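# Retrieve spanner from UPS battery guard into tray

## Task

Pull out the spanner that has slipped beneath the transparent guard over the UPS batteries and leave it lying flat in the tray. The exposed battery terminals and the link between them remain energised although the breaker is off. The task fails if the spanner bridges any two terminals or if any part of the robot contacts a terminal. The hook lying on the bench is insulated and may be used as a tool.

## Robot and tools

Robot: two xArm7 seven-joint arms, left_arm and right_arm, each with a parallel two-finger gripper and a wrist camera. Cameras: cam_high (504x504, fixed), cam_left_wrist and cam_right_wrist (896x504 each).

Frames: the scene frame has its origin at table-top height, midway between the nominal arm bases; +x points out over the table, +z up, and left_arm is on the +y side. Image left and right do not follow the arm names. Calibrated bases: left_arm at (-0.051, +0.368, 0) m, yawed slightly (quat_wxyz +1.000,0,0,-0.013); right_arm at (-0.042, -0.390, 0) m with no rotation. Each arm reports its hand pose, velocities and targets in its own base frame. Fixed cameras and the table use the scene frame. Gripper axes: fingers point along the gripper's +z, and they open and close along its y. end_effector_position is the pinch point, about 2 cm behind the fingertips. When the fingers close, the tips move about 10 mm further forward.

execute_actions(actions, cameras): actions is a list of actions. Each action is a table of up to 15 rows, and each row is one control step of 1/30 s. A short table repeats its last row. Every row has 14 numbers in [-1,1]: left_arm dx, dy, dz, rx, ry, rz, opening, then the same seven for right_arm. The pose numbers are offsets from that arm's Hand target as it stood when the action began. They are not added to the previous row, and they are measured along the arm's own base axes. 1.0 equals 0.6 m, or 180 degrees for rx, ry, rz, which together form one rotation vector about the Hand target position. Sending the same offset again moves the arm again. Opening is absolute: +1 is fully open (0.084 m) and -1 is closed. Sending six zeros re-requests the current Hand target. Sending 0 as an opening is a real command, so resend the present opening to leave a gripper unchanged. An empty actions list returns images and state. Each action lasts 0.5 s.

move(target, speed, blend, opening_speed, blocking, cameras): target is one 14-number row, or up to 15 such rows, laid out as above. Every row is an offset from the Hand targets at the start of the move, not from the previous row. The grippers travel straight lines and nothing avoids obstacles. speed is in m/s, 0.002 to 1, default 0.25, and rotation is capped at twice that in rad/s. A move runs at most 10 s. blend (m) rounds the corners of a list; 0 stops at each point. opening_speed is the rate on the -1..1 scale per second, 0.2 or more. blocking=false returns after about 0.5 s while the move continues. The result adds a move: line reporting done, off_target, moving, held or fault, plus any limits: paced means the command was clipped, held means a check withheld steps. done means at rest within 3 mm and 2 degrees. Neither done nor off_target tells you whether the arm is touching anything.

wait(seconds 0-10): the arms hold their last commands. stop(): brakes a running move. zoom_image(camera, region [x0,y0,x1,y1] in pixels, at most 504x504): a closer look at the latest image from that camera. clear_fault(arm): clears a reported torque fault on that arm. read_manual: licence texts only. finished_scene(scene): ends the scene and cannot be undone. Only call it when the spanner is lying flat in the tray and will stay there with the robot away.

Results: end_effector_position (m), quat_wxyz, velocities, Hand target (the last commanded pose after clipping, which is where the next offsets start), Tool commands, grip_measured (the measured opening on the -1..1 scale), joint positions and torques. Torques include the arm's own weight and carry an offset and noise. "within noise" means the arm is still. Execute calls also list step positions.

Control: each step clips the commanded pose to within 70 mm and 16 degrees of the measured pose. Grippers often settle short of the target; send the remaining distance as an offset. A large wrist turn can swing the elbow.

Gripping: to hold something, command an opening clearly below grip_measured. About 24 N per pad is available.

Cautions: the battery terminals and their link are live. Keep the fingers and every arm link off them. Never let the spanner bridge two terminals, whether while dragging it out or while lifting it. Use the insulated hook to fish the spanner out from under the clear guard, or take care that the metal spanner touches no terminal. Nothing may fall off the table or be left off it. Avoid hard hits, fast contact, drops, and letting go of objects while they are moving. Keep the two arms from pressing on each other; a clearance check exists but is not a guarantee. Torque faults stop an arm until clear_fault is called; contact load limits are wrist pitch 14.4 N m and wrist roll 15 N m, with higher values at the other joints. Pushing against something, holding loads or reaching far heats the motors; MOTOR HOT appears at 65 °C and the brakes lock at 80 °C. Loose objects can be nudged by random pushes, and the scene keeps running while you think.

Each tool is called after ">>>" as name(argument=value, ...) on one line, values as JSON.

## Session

>>> execute_actions(actions=[])

Scene clock: 0.00 s.
left_arm: end_effector_position=(+0.3482, +0.0915, +0.1714) grip_measured=+1.00 end_effector_quat_wxyz=(-0.041, -0.566, +0.687, -0.454) | right_arm: end_effector_position=(+0.2555, +0.1068, +0.2814) grip_measured=+1.00 end_effector_quat_wxyz=(+0.198, +0.620, -0.609, +0.454)
Joint positions: left_arm=[-0.636 -0.908 1.384 0.482 -0.089 0.749 2.451 0.084] | right_arm=[-0.334 -1.021 1.145 0.659 -0.144 1.375 2.054 0.084]
Joint velocities: within noise
Joint torques (N m): no reading
Hand target: left_arm +0.3482, +0.0915, +0.1714; -0.041, -0.566, +0.687, -0.454 | right_arm +0.2555, +0.1068, +0.2814; +0.198, +0.620, -0.609, +0.454
Tool commands: left_gripper/opening=+1.0 right_gripper/opening=+1.0

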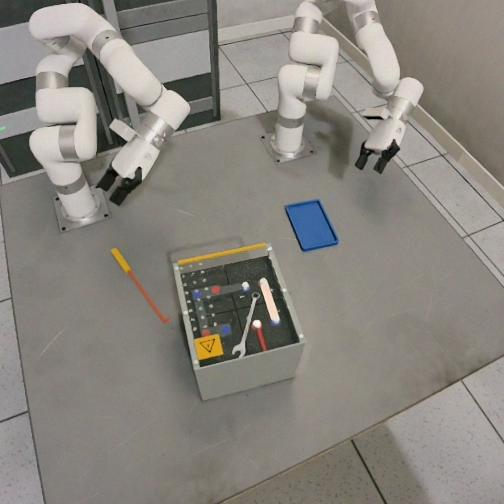

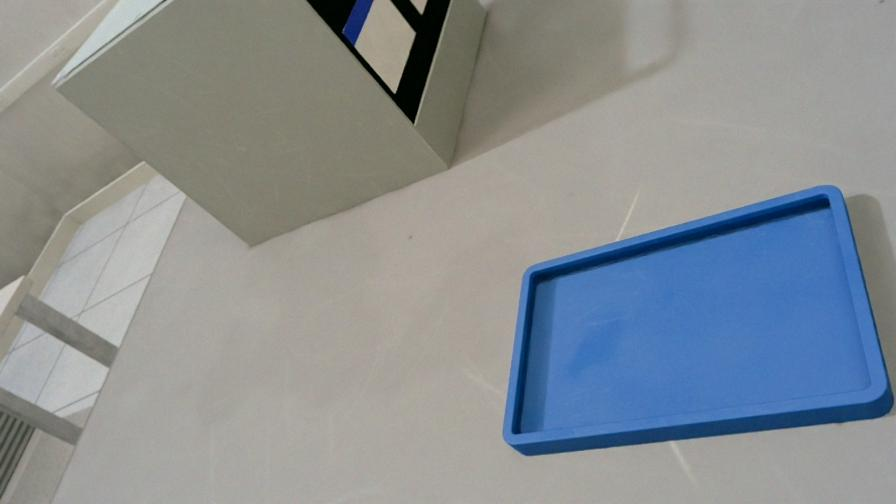

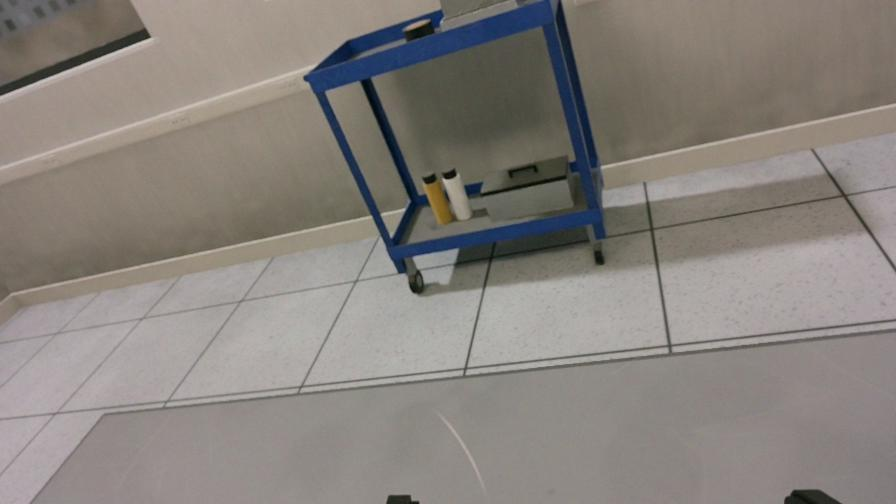

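>>> move(target=[[0,0,0.496,-0.057,0.327,0.477,1,0,0,0,0.334,-0.146,-0.456,1],[0.257,-0.83,0.496,-0.057,0.327,0.477,1,0,0,0,0.334,-0.146,-0.456,1]], blend=0.03, speed=0.4, cameras=["all"])

Scene clock: 65.73 s.
left_arm: end_effector_position=(+0.5019, -0.4061, +0.4684) grip_measured=+1.00 end_effector_quat_wxyz=(+0.094, +0.988, +0.001, +0.123) | right_arm: end_effector_position=(+0.2555, +0.1068, +0.2814) grip_measured=+1.00 end_effector_quat_wxyz=(+0.001, +0.001, +1.000, +0.000)
Joint positions: left_arm=[-0.575 0.688 -0.401 2.707 0.316 1.733 -0.752 0.084] | right_arm=[-0.727 -1.059 0.702 0.717 0.601 1.638 2.856 0.084]
Joint torques (N m): left_arm=[-4.52 -21.73 0.29 21.36 -3.15 -1.4 1.02] | right_arm=[-2.15 1.94 -9.87 9.21 0.75 -2.91 0.04]
Hand target: left_arm +0.5024, -0.4065, +0.4690; +0.080, +0.991, +0.001, +0.106 | right_arm +0.2555, +0.1068, +0.2814; +0.001, +0.001, +1.000, +0.000
Off the commanded pose: left_arm 0.001 m, 3 deg | right_arm 0.000 m, 0 deg.
elbow stopped short (left arm): the move would have taken joint 4 (elbow) straighter than the controller allows.
move: off_target (left_arm)

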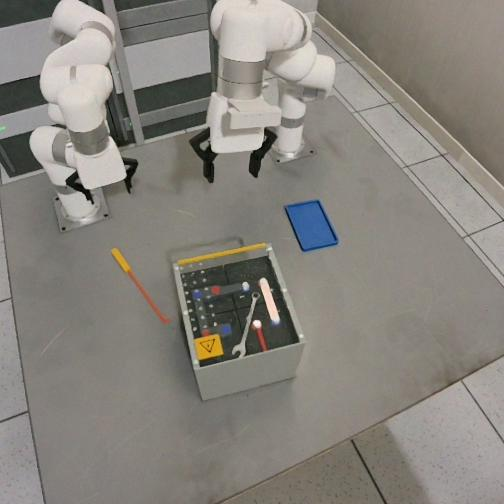

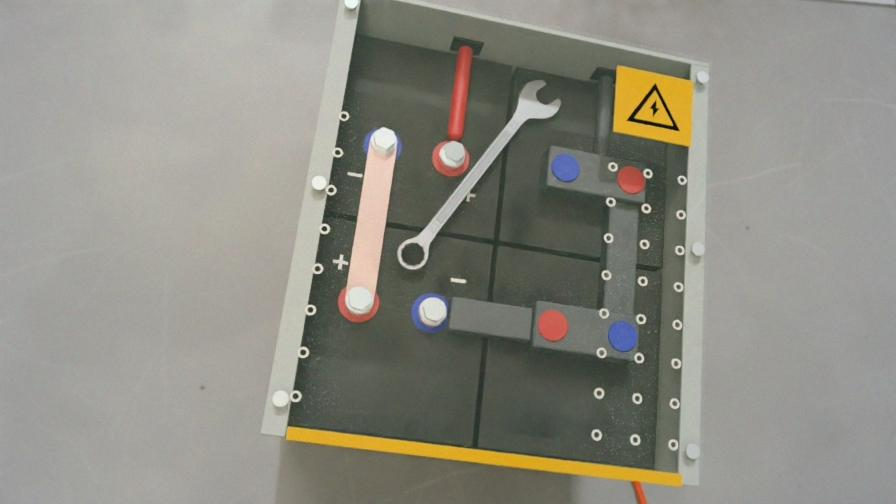

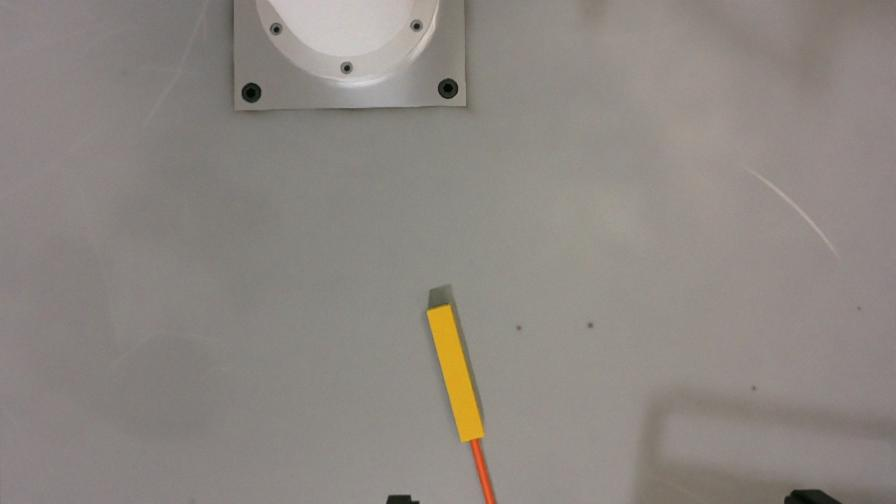

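>>> move(target=[[0,0,0,0,0,0,1,0,-0.0467,-0.3,0,0,0.0733,1],[0,0,0,0,0,0,1,0,-0.0467,-0.428,0,0,0.0733,1]], blend=[0.01,0], speed=[0.4,0.2], cameras=["cam_right_wrist","cam_high"])

>>> zoom_image(camera="cam_high", region=[90, 230, 210, 350])

Scene clock: 113.00 s.
left_arm: end_effector_position=(+0.5018, -0.4061, +0.4684) grip_measured=+1.00 end_effector_quat_wxyz=(+0.094, +0.988, +0.001, +0.123) | right_arm: end_effector_position=(+0.2435, +0.0759, +0.0916) grip_measured=+1.00 end_effector_quat_wxyz=(+0.000, -0.111, +0.994, -0.002)
Joint positions: left_arm=[-0.575 0.688 -0.401 2.707 0.316 1.733 -0.752 0.084] | right_arm=[-0.667 -0.99 1.08 0.265 0.95 1.13 2.511 0.084]
Joint torques (N m): left_arm=[-4.24 -21.81 0.22 12.79 -3.26 -1.78 0.91] | right_arm=[2.73 -0.81 -9.17 12.77 -1.2 0.05 2.3]
Hand target: left_arm +0.5018, -0.4061, +0.4684; +0.094, +0.988, +0.001, +0.123 (not the last commanded pose) | right_arm +0.2435, +0.0760, +0.0916; +0.000, -0.111, +0.994, -0.002 (not the last commanded pose)
Off the commanded pose: left_arm 0.001 m, 3 deg | right_arm 0.068 m, 0 deg.
move: held (right_arm; a check stopped the path), off_target (left_arm); path passed 1 of 2 targets; limits=held
pose unreachable (right arm): on one or more control steps of this call, first in action 0 (counted from 0), this arm could not follow its commanded pose, so it was not sent that pose on those steps. It may still have moved: this result reports where it is.
cause: moving toward the commanded pose would bring two parts of the arm too close to each other (joints 3 (upper arm roll) to 5 (forearm roll) lie between them).
Images, in order (width x height): cam_high 504x504, cam_right_wrist 896x504.

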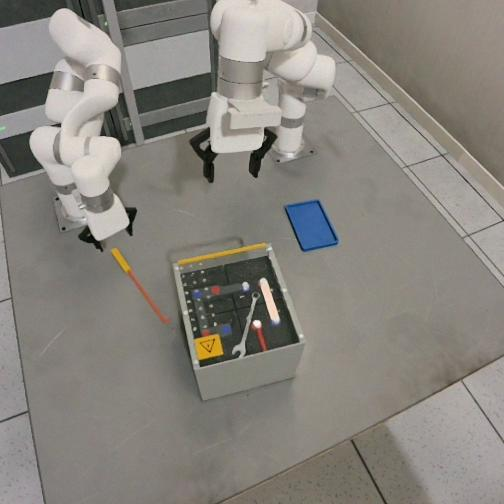

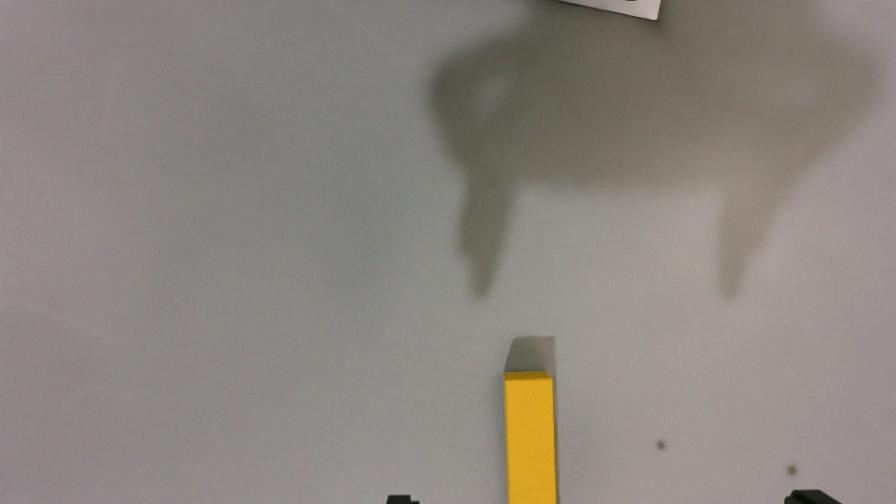

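Scaled by 4.200 from the camera's 504x504 image, which has a finer 720x720 frame.

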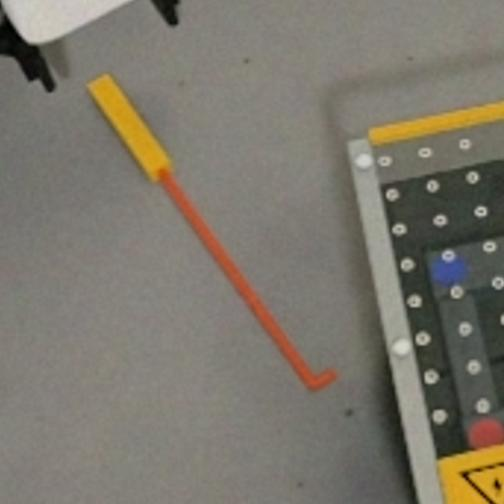

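>>> move(target=[[0,0,0,0,0,0,1,0.15,0.0,0.25,0,0,-0.6,1],[0,0,0,0,0,0,1,0.15,0.0,0.25,0,0,-0.995,1],[0,0,0,0,0,0,1,0.055,-0.01,0.08,0,0,-0.995,1]], blend=[0.03,0.03,0], speed=0.8, cameras=["cam_right_wrist"])

Scene clock: 185.60 s.
left_arm: end_effector_position=(+0.5018, -0.4061, +0.4684) grip_measured=+1.00 end_effector_quat_wxyz=(+0.094, +0.988, +0.001, +0.123) | right_arm: end_effector_position=(+0.2765, +0.0699, +0.1396) grip_measured=+1.00 end_effector_quat_wxyz=(-0.002, +0.993, +0.119, +0.000)
Joint positions: left_arm=[-0.575 0.688 -0.401 2.707 0.316 1.733 -0.752 0.084] | right_arm=[-1.169 -1.573 1.108 0.477 1.158 1.781 5.309 0.084]
Joint torques (N m): left_arm=[-4.29 -21.81 0.22 12.98 -3.14 -2.31 0.83] | right_arm=[2.88 5.68 -9.55 2.09 1.76 -3.13 2.21]
Hand target: left_arm +0.5018, -0.4061, +0.4684; +0.094, +0.988, +0.001, +0.123 | right_arm +0.2765, +0.0700, +0.1396; -0.002, +0.993, +0.119, +0.000
Off the commanded pose: left_arm 0.000 m, 0 deg | right_arm 0.000 m, 0 deg.
move: done; limits=paced
Images, in order (width x height): cam_right_wrist 896x504.

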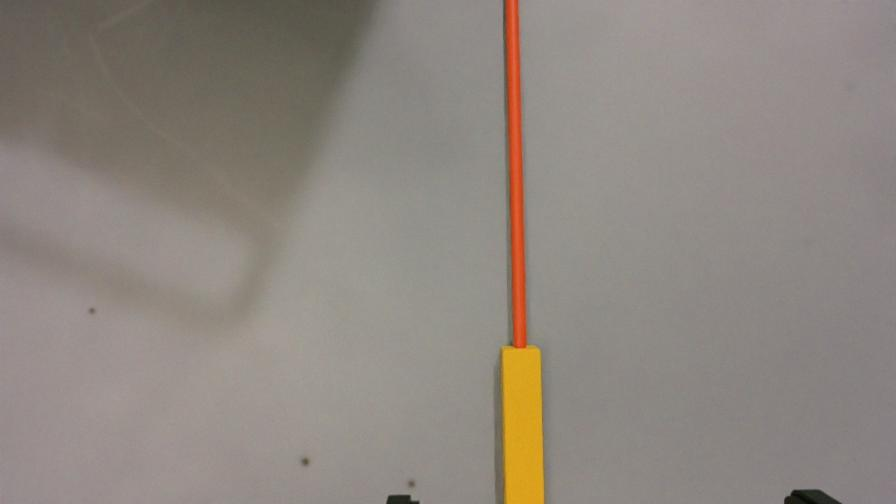

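>>> move(target=[[0,0,0,0,0,0,1,-0.002,0.01,-0.14,0,0,0.007,1],[0,0,0,0,0,0,1,-0.002,0.01,-0.192,0,0,0.007,1],[0,0,0,0,0,0,1,-0.002,0.01,-0.192,0,0,0.007,-1],[0,0,0,0,0,0,1,-0.002,0.01,-0.1,0,0,0.007,-1]], blend=[0.01,0,0,0], speed=[0.3,0.12,0.2,0.2], cameras=["cam_right_wrist"])

Scene clock: 201.43 s.
left_arm: end_effector_position=(+0.5018, -0.4061, +0.4684) grip_measured=+1.00 end_effector_quat_wxyz=(+0.094, +0.988, +0.001, +0.123) | right_arm: end_effector_position=(+0.2753, +0.0760, +0.0796) grip_measured=-0.64 end_effector_quat_wxyz=(-0.002, +0.992, +0.130, +0.000)
Joint positions: left_arm=[-0.575 0.688 -0.401 2.707 0.316 1.733 -0.752 0.084] | right_arm=[-1.098 -1.624 1.317 0.403 1.36 1.72 5.319 0.016]
Joint torques (N m): left_arm=[-4.37 -21.65 0.27 12.97 -3.12 -2.88 0.67] | right_arm=[-3.89 13.65 -13.42 5.53 -1.12 0.03 -2.17]
Hand target: left_arm +0.5018, -0.4061, +0.4684; +0.094, +0.988, +0.001, +0.123 | right_arm +0.2753, +0.0760, +0.0796; -0.002, +0.992, +0.130, +0.000
Off the commanded pose: left_arm 0.000 m, 0 deg | right_arm 0.000 m, 0 deg.
move: done
Images, in order (width x height): cam_right_wrist 896x504.

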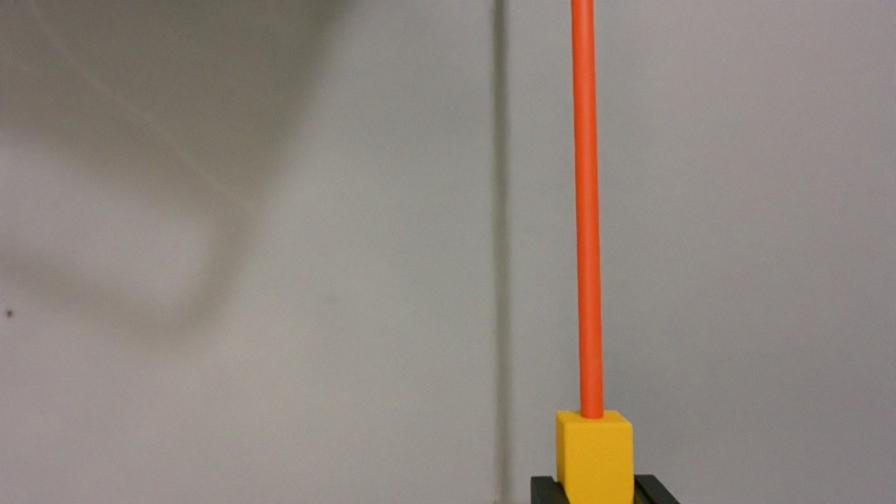

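>>> move(target=[[-0.4,0.55,-0.15,0.1245,-0.074,-0.918,1,0,0,0.1,0,0,0,-1],[-0.4,0.6,-0.3,0.1245,-0.074,-0.918,1,-0.106,0.44,0.05,0,0,0,-1],[-0.4,0.6,-0.3,0.1245,-0.074,-0.918,1,-0.106,0.44,-0.089,0,0,0,-1],[-0.4,0.6,-0.3,0.1245,-0.074,-0.918,1,-0.106,0.44,-0.089,0,0,0,0],[-0.4,0.6,-0.3,0.1245,-0.074,-0.918,1,-0.106,0.44,0.1,0,0,0,0]], blend=[0.03,0.02,0,0,0], speed=[0.9,0.35,0.2,0.2,0.3], cameras=["all"])

Scene clock: 231.57 s.
left_arm: end_effector_position=(+0.2618, -0.0461, +0.2884) grip_measured=+1.00 end_effector_quat_wxyz=(+0.000, -0.113, +0.994, +0.000) | right_arm: end_effector_position=(+0.2116, +0.3400, +0.1396) grip_measured=-0.01 end_effector_quat_wxyz=(-0.002, +0.992, +0.130, +0.000)
Joint positions: left_arm=[-0.15 -0.747 -0.018 0.665 -0.011 1.412 2.753 0.084] | right_arm=[-0.79 -1.7 1.169 0.85 1.401 1.956 6.077 0.044]
Joint torques (N m): left_arm=[4.35 -4.06 2.12 17.55 2.79 -2.9 0.98] | right_arm=[-4.03 19.62 -16.28 4.13 -1.2 -0.01 -2.1]
Hand target: left_arm +0.2618, -0.0461, +0.2884; +0.000, -0.113, +0.994, +0.000 | right_arm +0.2117, +0.3400, +0.1396; -0.002, +0.992, +0.130, +0.000
Off the commanded pose: left_arm 0.000 m, 0 deg | right_arm 0.000 m, 0 deg.
move: done; limits=paced

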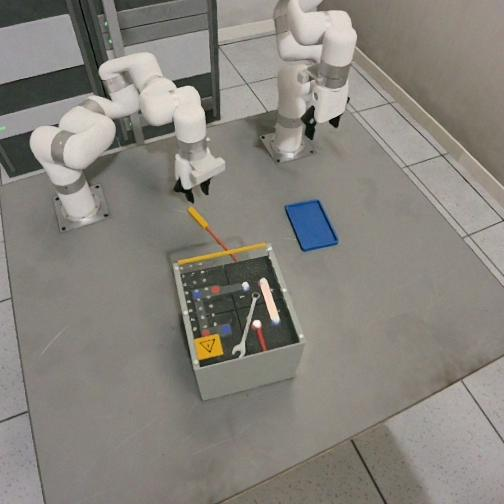

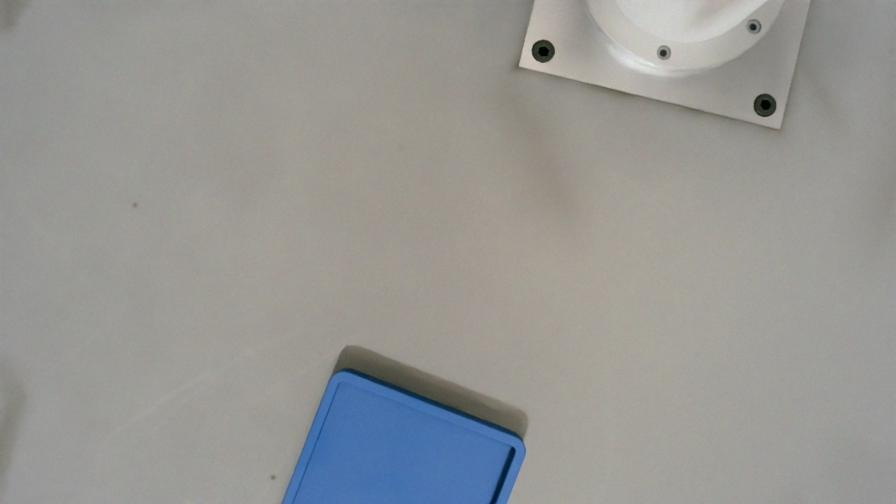

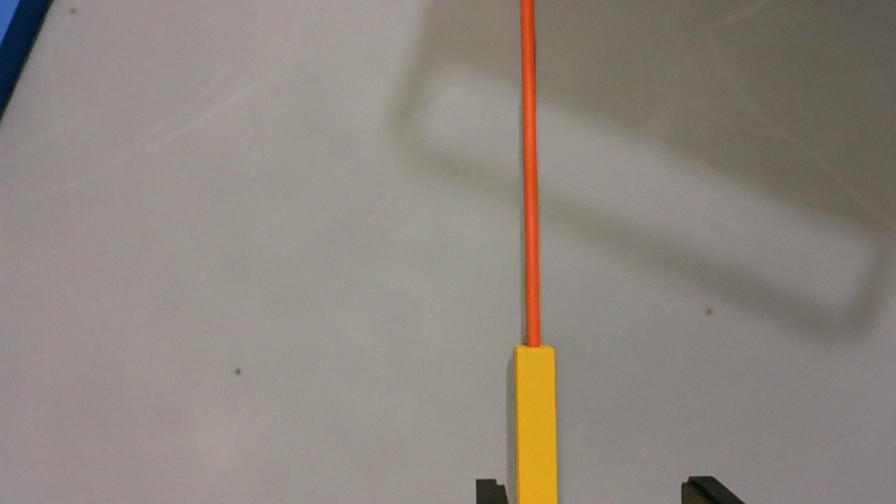

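>>> move(target=[[0,0,0,0,0,0,1,0.2,0,0.4,0,0,-0.04,1],[-0.07,-0.617,-0.1,0,0,0.02,1,0.55,0,0.53,0,0,-0.08,1],[-0.07,-0.617,-0.231,0,0,0.02,1,0.55,0,0.53,0,0,-0.08,1]], blend=[0.05,0.02,0], speed=0.5, cameras=["cam_right_wrist","cam_left_wrist"])

Scene clock: 255.63 s.
left_arm: end_effector_position=(+0.2198, -0.4163, +0.1498) grip_measured=+1.00 end_effector_quat_wxyz=(+0.000, -0.144, +0.990, +0.000) | right_arm: end_effector_position=(+0.5412, +0.3394, +0.4571) grip_measured=+1.00 end_effector_quat_wxyz=(-0.059, +0.983, +0.098, +0.145)
Joint positions: left_arm=[-0.372 0.121 -0.729 0.99 0.103 0.903 1.69 0.084] | right_arm=[-2.097 -0.992 1.138 2.416 1.554 1.969 6.286 0.084]
Joint torques (N m): left_arm=[-4.37 -9.93 0.44 24.93 2.95 -0.72 -0.93] | right_arm=[-3.77 23.3 -9.39 -4.23 1.99 -0.73 0.91]
Hand target: left_arm +0.2198, -0.4163, +0.1498; +0.000, -0.144, +0.990, +0.000 | right_arm +0.5417, +0.3400, +0.4576; -0.015, +0.999, +0.027, +0.035
Off the commanded pose: left_arm 0.000 m, 0 deg | right_arm 0.001 m, 21 deg; orientation clipped.
joint sent to its limit (right arm) — joint 7 (wrist roll), upper limit. The joint targets are off in orientation, not in position.
move: off_target (right_arm); limits=paced
Images, in order (width x height): cam_left_wrist 896x504, cam_right_wrist 896x504.

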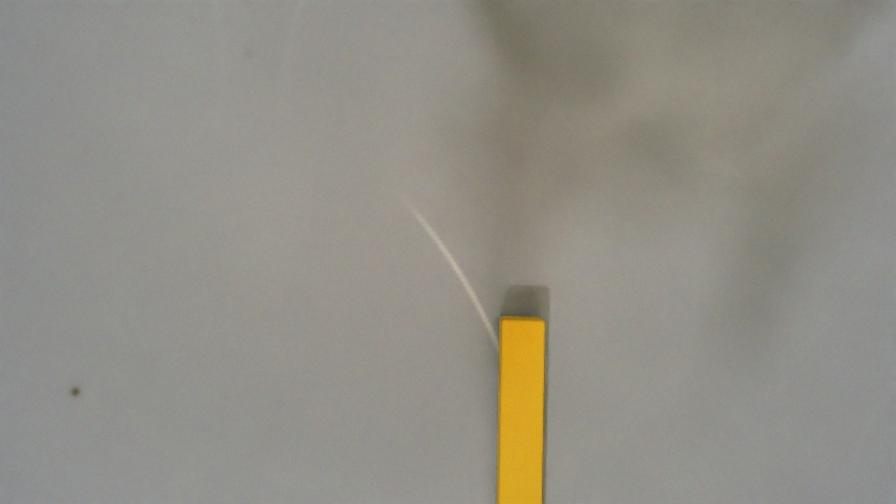

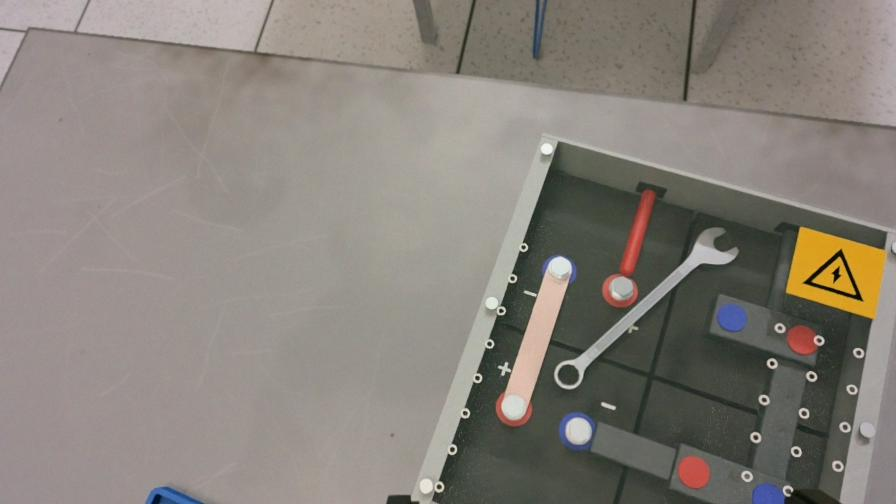

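>>> move(target=[[0.0025,-0.0083,-0.15,0,0,0,1,0.15,-0.117,0,-0.025,0.01,0.4825,1],[0.0025,-0.0083,-0.209,0,0,0,1,0.15,-0.117,0,-0.025,0.01,0.4825,1],[0.0025,-0.0083,-0.209,0,0,0,-1,0.15,-0.117,0,-0.025,0.01,0.4825,1],[0.0025,-0.0083,0.25,0,0,0,-1,0.15,-0.117,0,-0.025,0.01,0.4825,1]], blend=[0.01,0,0,0], speed=[0.4,0.12,0.2,0.3], cameras=["all"])

Scene clock: 289.20 s.
left_arm: end_effector_position=(+0.2214, -0.4212, +0.2998) grip_measured=-0.64 end_effector_quat_wxyz=(+0.000, -0.144, +0.990, +0.000) | right_arm: end_effector_position=(+0.6309, +0.2694, +0.4570) grip_measured=+1.00 end_effector_quat_wxyz=(+0.076, +0.692, +0.692, +0.189)
Joint positions: left_arm=[-0.365 -0.016 -0.716 1.31 -0.01 1.323 1.773 0.016] | right_arm=[-2.481 -0.991 1.158 2.707 1.777 1.863 4.902 0.084]
Joint torques (N m): left_arm=[-4.76 -8.74 -1.55 26.86 2.98 -0.76 -0.93] | right_arm=[-3.84 25.98 -6.1 -2.97 2.31 -0.65 2.37]
Hand target: left_arm +0.2213, -0.4213, +0.2998; +0.000, -0.144, +0.990, +0.000 | right_arm +0.6317, +0.2698, +0.4576; +0.025, +0.706, +0.705, +0.061
Off the commanded pose: left_arm 0.000 m, 0 deg | right_arm 0.001 m, 24 deg; orientation clipped.
elbow stopped short (right arm): the move would have taken joint 4 (elbow) straighter than the controller allows.
move: off_target (right_arm); limits=paced

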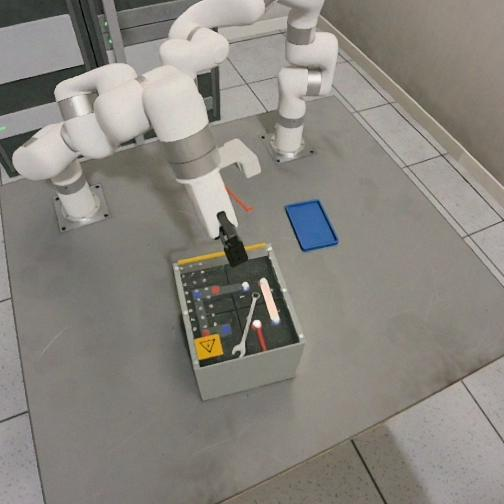

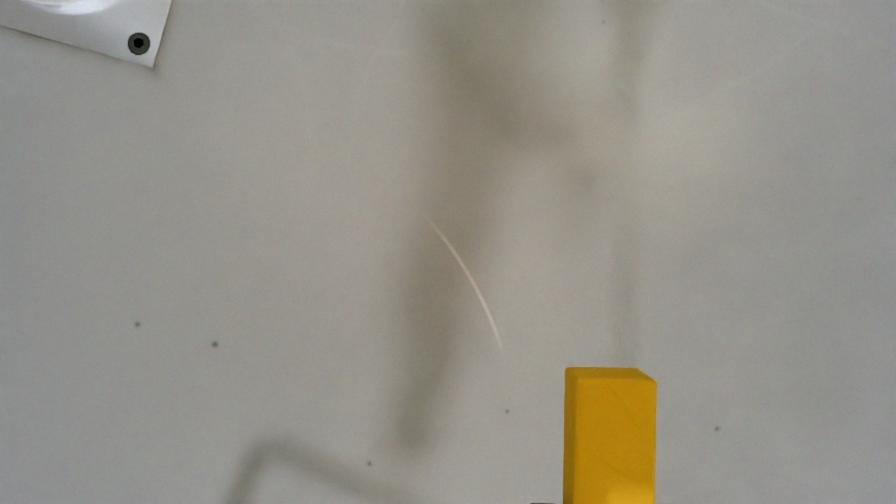

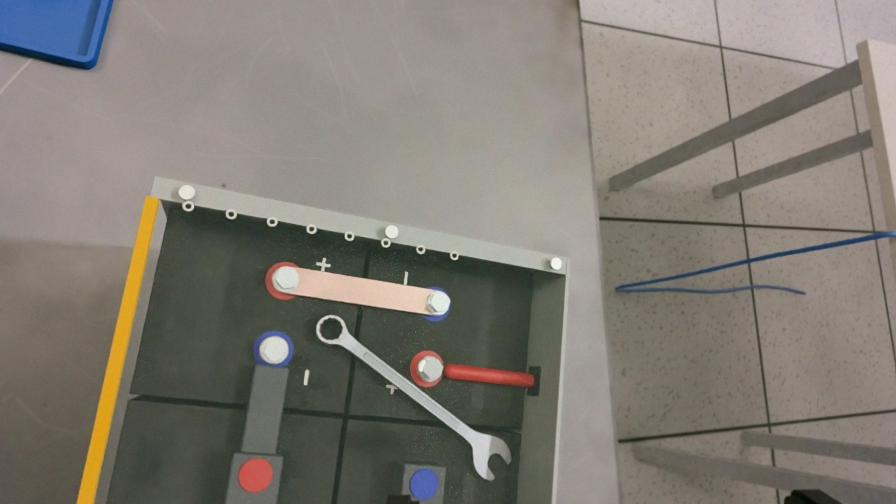

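>>> move(target=[0.073,0.022,-0.067,-0.479,-0.143,0,-1,-0.03,-0.08,0,0,0,0,1], speed=0.3, cameras=["all"])

Scene clock: 320.43 s.
left_arm: end_effector_position=(+0.2651, -0.4081, +0.2596) grip_measured=-0.64 end_effector_quat_wxyz=(+0.102, -0.102, +0.700, -0.699) | right_arm: end_effector_position=(+0.6129, +0.2215, +0.4570) grip_measured=+1.00 end_effector_quat_wxyz=(+0.062, +0.699, +0.698, +0.140)
Joint positions: left_arm=[-0.732 -0.246 -0.066 0.379 -2.569 1.032 4.376 0.016] | right_arm=[-2.547 -0.979 1.049 2.707 1.862 2.021 4.843 0.084]
Joint torques (N m): left_arm=[4.2 -6.54 2.03 14.03 -3.68 3.58 1.02] | right_arm=[-3.83 25.17 -5.8 -7.51 1.84 -0.52 2.3]
Hand target: left_arm +0.2651, -0.4081, +0.2596; +0.102, -0.102, +0.700, -0.699 | right_arm +0.6137, +0.2218, +0.4576; +0.025, +0.706, +0.705, +0.061
Off the commanded pose: left_arm 0.000 m, 0 deg | right_arm 0.001 m, 10 deg.
elbow stopped short (right arm): the move would have taken joint 4 (elbow) straighter than the controller allows.
move: off_target (right_arm)

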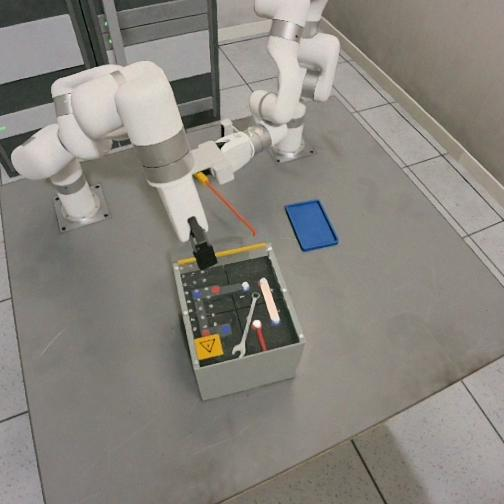

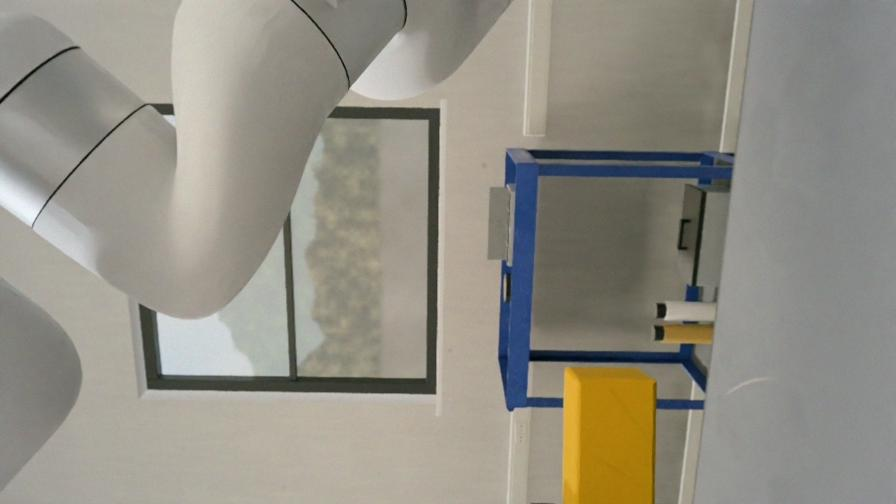

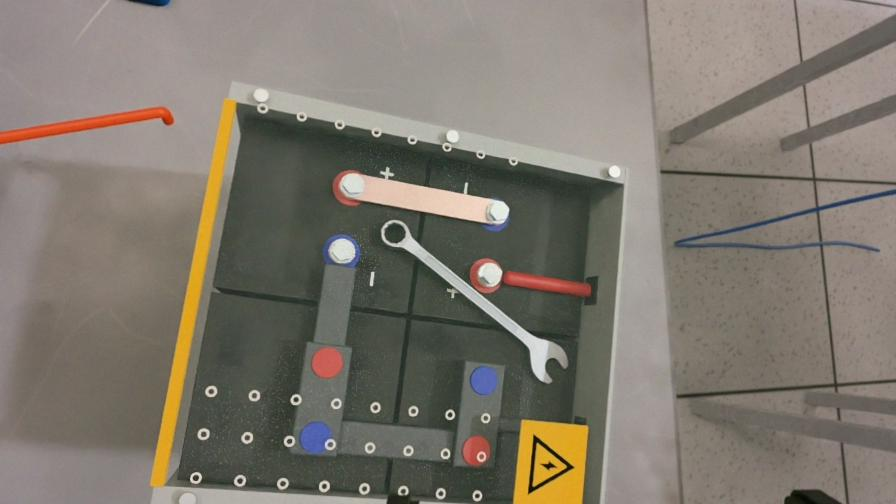

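>>> move(target=[[0,-0.09,0,0,0,0,-1,0,0,0,0,0,0,1],[0,-0.09,-0.0677,0,0,0,-1,0,0,0,0,0,0,1],[0.1,-0.09,-0.0677,0,0,0,-1,0,0,0,0,0,0,1]], blend=[0.01,0,0], speed=0.15, cameras=["cam_right_wrist"])

Scene clock: 337.43 s.
left_arm: end_effector_position=(+0.3251, -0.4621, +0.2190) grip_measured=-0.64 end_effector_quat_wxyz=(+0.102, -0.102, +0.700, -0.699) | right_arm: end_effector_position=(+0.6129, +0.2215, +0.4570) grip_measured=+1.00 end_effector_quat_wxyz=(+0.062, +0.699, +0.698, +0.140)
Joint positions: left_arm=[-0.712 0.125 -0.06 0.645 -2.568 1.117 4.446 0.016] | right_arm=[-2.547 -0.979 1.049 2.707 1.862 2.021 4.843 0.084]
Joint torques (N m): left_arm=[4.3 -12.59 1.56 21.4 2.4 3.67 -0.96] | right_arm=[-3.6 25.07 -5.82 -7.21 2.03 -0.53 2.4]
Hand target: left_arm +0.3251, -0.4621, +0.2190; +0.102, -0.102, +0.700, -0.699 | right_arm +0.6129, +0.2215, +0.4570; +0.062, +0.699, +0.698, +0.140 (not the last commanded pose)
Off the commanded pose: left_arm 0.000 m, 0 deg | right_arm 0.001 m, 10 deg.
move: off_target (right_arm)
Images, in order (width x height): cam_right_wrist 896x504.

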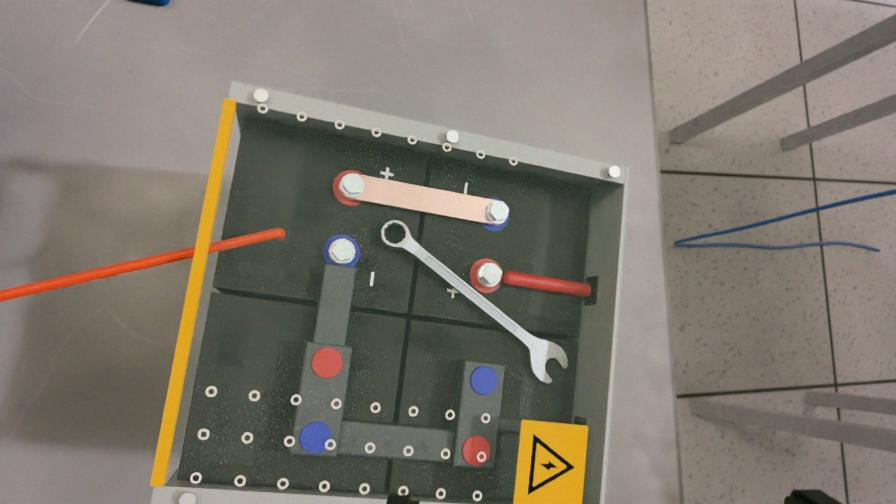

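>>> move(target=[[0.05,0.02,0.001,0,0,0,-1,0,0,0,0,0,0,1],[0.108,0.011,0.001,0,0,0,-1,0,0,0,0,0,0,1]], blend=[0.005,0], speed=0.12, cameras=["cam_right_wrist"])

>>> zoom_image(camera="cam_right_wrist", region=[260, 140, 540, 400])

Scene clock: 371.90 s.
left_arm: end_effector_position=(+0.3899, -0.4555, +0.2196) grip_measured=-0.64 end_effector_quat_wxyz=(+0.102, -0.102, +0.700, -0.699) | right_arm: end_effector_position=(+0.6129, +0.2215, +0.4570) grip_measured=+1.00 end_effector_quat_wxyz=(+0.062, +0.699, +0.698, +0.140)
Joint positions: left_arm=[-0.651 0.235 0.001 0.797 -2.429 1.125 4.357 0.016] | right_arm=[-2.547 -0.979 1.049 2.707 1.862 2.021 4.843 0.084]
Joint torques (N m): left_arm=[4.25 -14.98 1.47 22 2.31 1.18 -1.02] | right_arm=[-3.6 25.3 -5.82 -6.99 2.08 -0.54 2.37]
Hand target: left_arm +0.3899, -0.4555, +0.2196; +0.102, -0.102, +0.700, -0.699 | right_arm +0.6129, +0.2215, +0.4570; +0.062, +0.699, +0.698, +0.140
Off the commanded pose: left_arm 0.000 m, 0 deg | right_arm 0.000 m, 0 deg.
move: done
Images, in order (width x height): cam_right_wrist 896x504.

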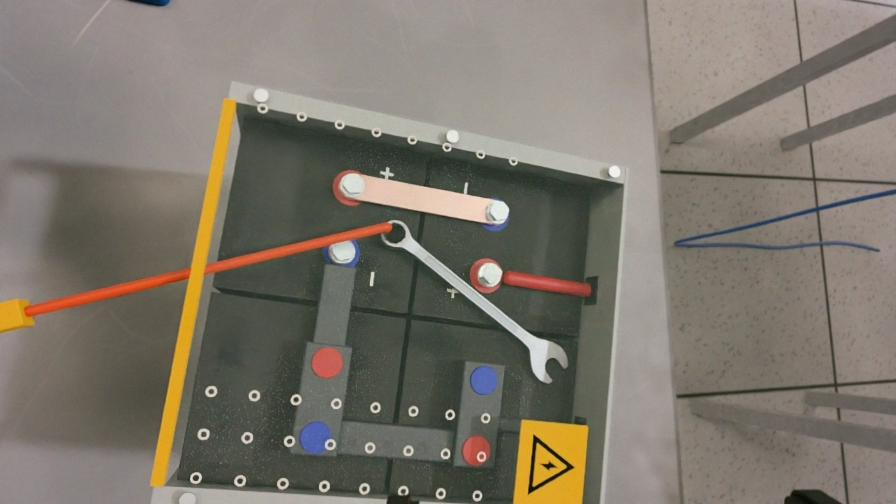

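Scaled by 1.800 from the camera's 896x504 image, which has a finer 1280x720 frame.

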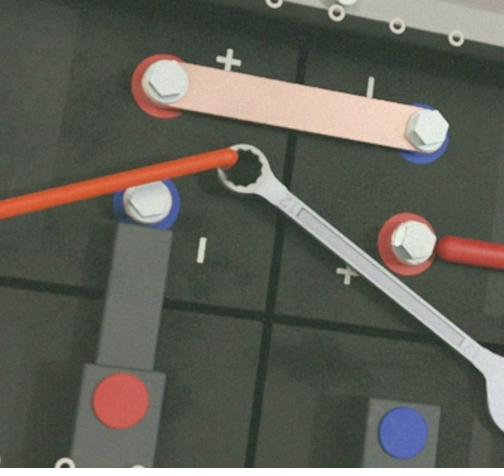

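>>> move(target=[[0.0107,-0.004,0,0,0,0,-1,0,0,0,0,0,0,1],[0.0107,-0.004,-0.018,0,0,0,-1,0,0,0,0,0,0,1]], blend=0, speed=0.06, cameras=["cam_right_wrist"])

>>> zoom_image(camera="cam_right_wrist", region=[260, 140, 540, 400])

Scene clock: 385.00 s.
left_arm: end_effector_position=(+0.3964, -0.4579, +0.2088) grip_measured=-0.64 end_effector_quat_wxyz=(+0.102, -0.102, +0.700, -0.699) | right_arm: end_effector_position=(+0.6129, +0.2215, +0.4570) grip_measured=+1.00 end_effector_quat_wxyz=(+0.062, +0.699, +0.698, +0.140)
Joint positions: left_arm=[-0.647 0.28 0.005 0.822 -2.428 1.144 4.368 0.016] | right_arm=[-2.547 -0.979 1.049 2.707 1.862 2.021 4.843 0.084]
Joint torques (N m): left_arm=[4.54 -14.04 1.68 19.26 -4.29 2.67 0.31] | right_arm=[-3.41 25.18 -5.87 -6.64 2.07 -0.59 2.17]
Hand target: left_arm +0.3964, -0.4579, +0.2088; +0.102, -0.102, +0.700, -0.699 | right_arm +0.6129, +0.2215, +0.4570; +0.062, +0.699, +0.698, +0.140
Off the commanded pose: left_arm 0.000 m, 0 deg | right_arm 0.000 m, 0 deg.
move: done
Images, in order (width x height): cam_right_wrist 896x504.

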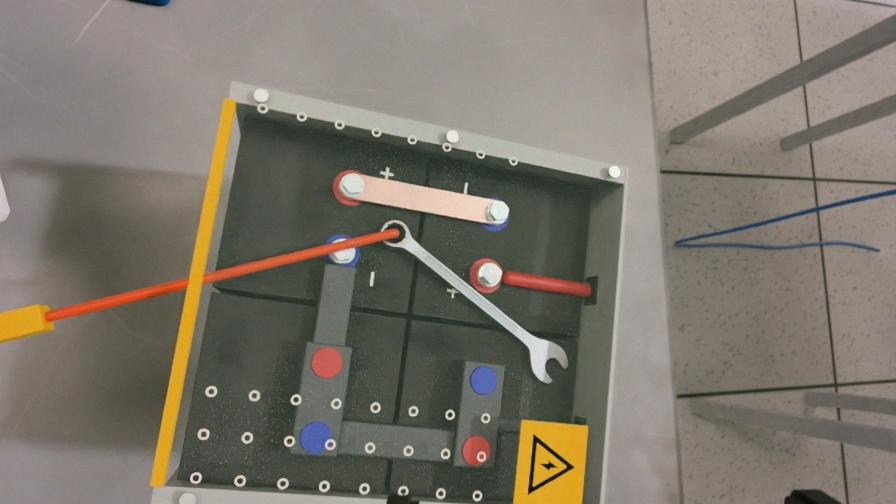

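Scaled by 1.800 from the camera's 896x504 image, which has a finer 1280x720 frame.

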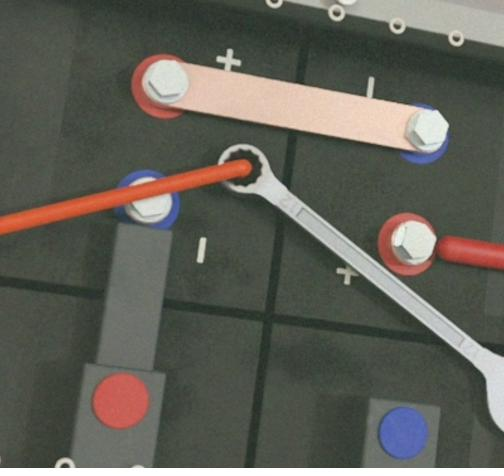

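>>> move(target=[-0.037,0.014,0,0,0,0,-1,0,0,0,0,0,0,1], speed=0.05, cameras=["cam_right_wrist"])

>>> zoom_image(camera="cam_right_wrist", region=[260, 140, 540, 400])

Scene clock: 393.97 s.
left_arm: end_effector_position=(+0.3742, -0.4495, +0.2088) grip_measured=-0.64 end_effector_quat_wxyz=(+0.102, -0.102, +0.700, -0.699) | right_arm: end_effector_position=(+0.6129, +0.2215, +0.4570) grip_measured=+1.00 end_effector_quat_wxyz=(+0.062, +0.699, +0.698, +0.140)
Joint positions: left_arm=[-0.653 0.225 -0.004 0.74 -2.45 1.157 4.394 0.016] | right_arm=[-2.547 -0.979 1.049 2.707 1.862 2.021 4.843 0.084]
Joint torques (N m): left_arm=[-4.03 -18.73 -2.08 9.98 -4.07 2.83 0.54] | right_arm=[-3.45 25.38 -5.8 -6.69 1.99 -0.66 2.4]
Hand target: left_arm +0.3742, -0.4495, +0.2088; +0.102, -0.102, +0.700, -0.699 | right_arm +0.6129, +0.2215, +0.4570; +0.062, +0.699, +0.698, +0.140
Off the commanded pose: left_arm 0.000 m, 0 deg | right_arm 0.000 m, 0 deg.
move: done
Images, in order (width x height): cam_right_wrist 896x504.

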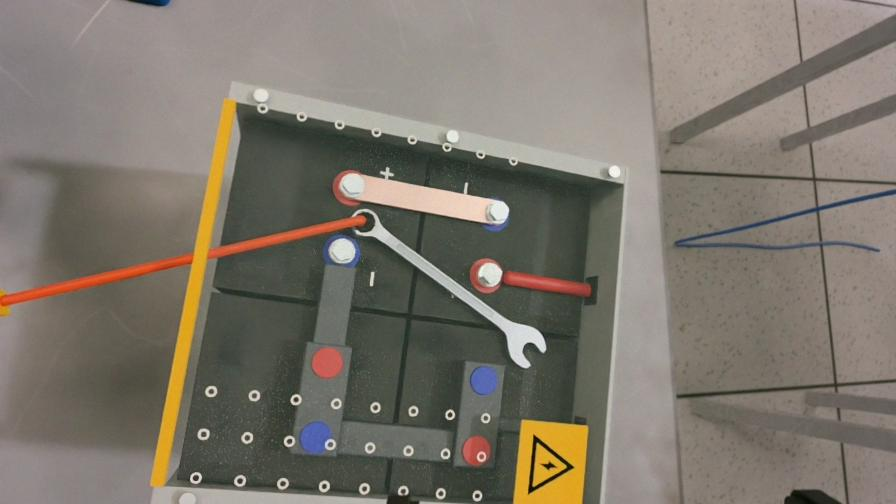

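Scaled by 1.800 from the camera's 896x504 image, which has a finer 1280x720 frame.

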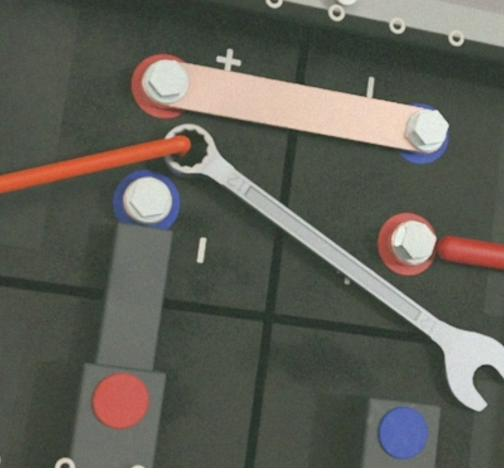

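>>> move(target=[[-0.017,0.004,0,0,0,0,-1,0,0,0,0,0,0,1],[-0.046,0.014,0,0,0,0,-1,0,0,0,0,0,0,1]], speed=0.05, blend=[0.003,0], cameras=["cam_right_wrist"])

>>> zoom_image(camera="cam_right_wrist", region=[220, 130, 500, 390])

Scene clock: 409.17 s.
left_arm: end_effector_position=(+0.3466, -0.4411, +0.2088) grip_measured=-0.64 end_effector_quat_wxyz=(+0.102, -0.102, +0.700, -0.699) | right_arm: end_effector_position=(+0.6129, +0.2215, +0.4570) grip_measured=+1.00 end_effector_quat_wxyz=(+0.062, +0.699, +0.698, +0.140)
Joint positions: left_arm=[-0.665 0.159 -0.018 0.647 -2.484 1.17 4.424 0.016] | right_arm=[-2.547 -0.979 1.049 2.707 1.862 2.021 4.843 0.084]
Joint torques (N m): left_arm=[-4.39 -17.58 -2.1 9.87 -3.96 2.89 0.53] | right_arm=[-3.43 25.19 -5.91 -6.46 1.91 -0.59 2.43]
Hand target: left_arm +0.3466, -0.4411, +0.2088; +0.102, -0.102, +0.700, -0.699 | right_arm +0.6129, +0.2215, +0.4570; +0.062, +0.699, +0.698, +0.140
Off the commanded pose: left_arm 0.000 m, 0 deg | right_arm 0.000 m, 0 deg.
move: done
Images, in order (width x height): cam_right_wrist 896x504.

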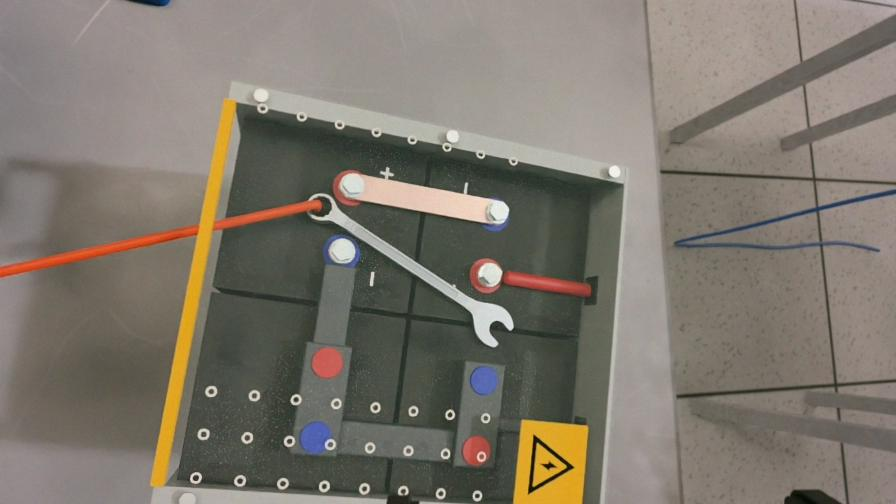

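Scaled by 1.800 from the camera's 896x504 image, which has a finer 1280x720 frame.

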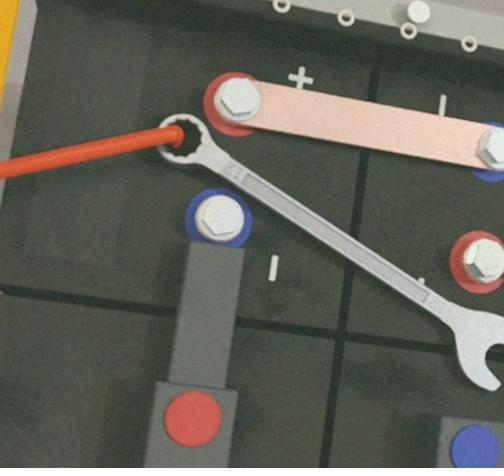

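>>> move(target=[-0.098,0.053,0,0,0,0,-1,0,0,0,0,0,0,1], speed=0.05, cameras=["cam_right_wrist"])

>>> zoom_image(camera="cam_right_wrist", region=[160, 90, 440, 350])

Scene clock: 428.90 s.
left_arm: end_effector_position=(+0.2878, -0.4093, +0.2088) grip_measured=-0.64 end_effector_quat_wxyz=(+0.102, -0.102, +0.700, -0.699) | right_arm: end_effector_position=(+0.6129, +0.2215, +0.4570) grip_measured=+1.00 end_effector_quat_wxyz=(+0.062, +0.699, +0.698, +0.140)
Joint positions: left_arm=[-0.682 -0.013 -0.038 0.423 -2.535 1.205 4.47 0.016] | right_arm=[-2.547 -0.979 1.049 2.707 1.862 2.021 4.843 0.084]
Joint torques (N m): left_arm=[-4.42 -14.98 -1.74 11.38 -3.73 3.64 0.96] | right_arm=[-3.4 25.34 -5.67 -6.38 1.96 -0.55 2.25]
Hand target: left_arm +0.2878, -0.4093, +0.2088; +0.102, -0.102, +0.700, -0.699 | right_arm +0.6129, +0.2215, +0.4570; +0.062, +0.699, +0.698, +0.140
Off the commanded pose: left_arm 0.000 m, 0 deg | right_arm 0.000 m, 0 deg.
move: done
Images, in order (width x height): cam_right_wrist 896x504.

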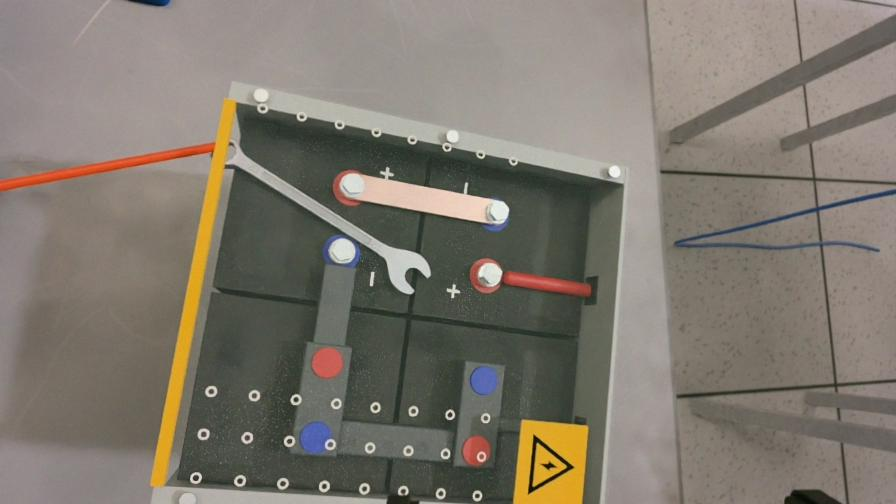

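Scaled by 1.800 from the camera's 896x504 image, which has a finer 1280x720 frame.

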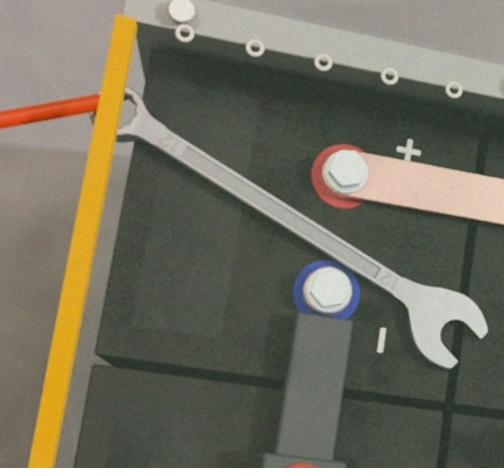

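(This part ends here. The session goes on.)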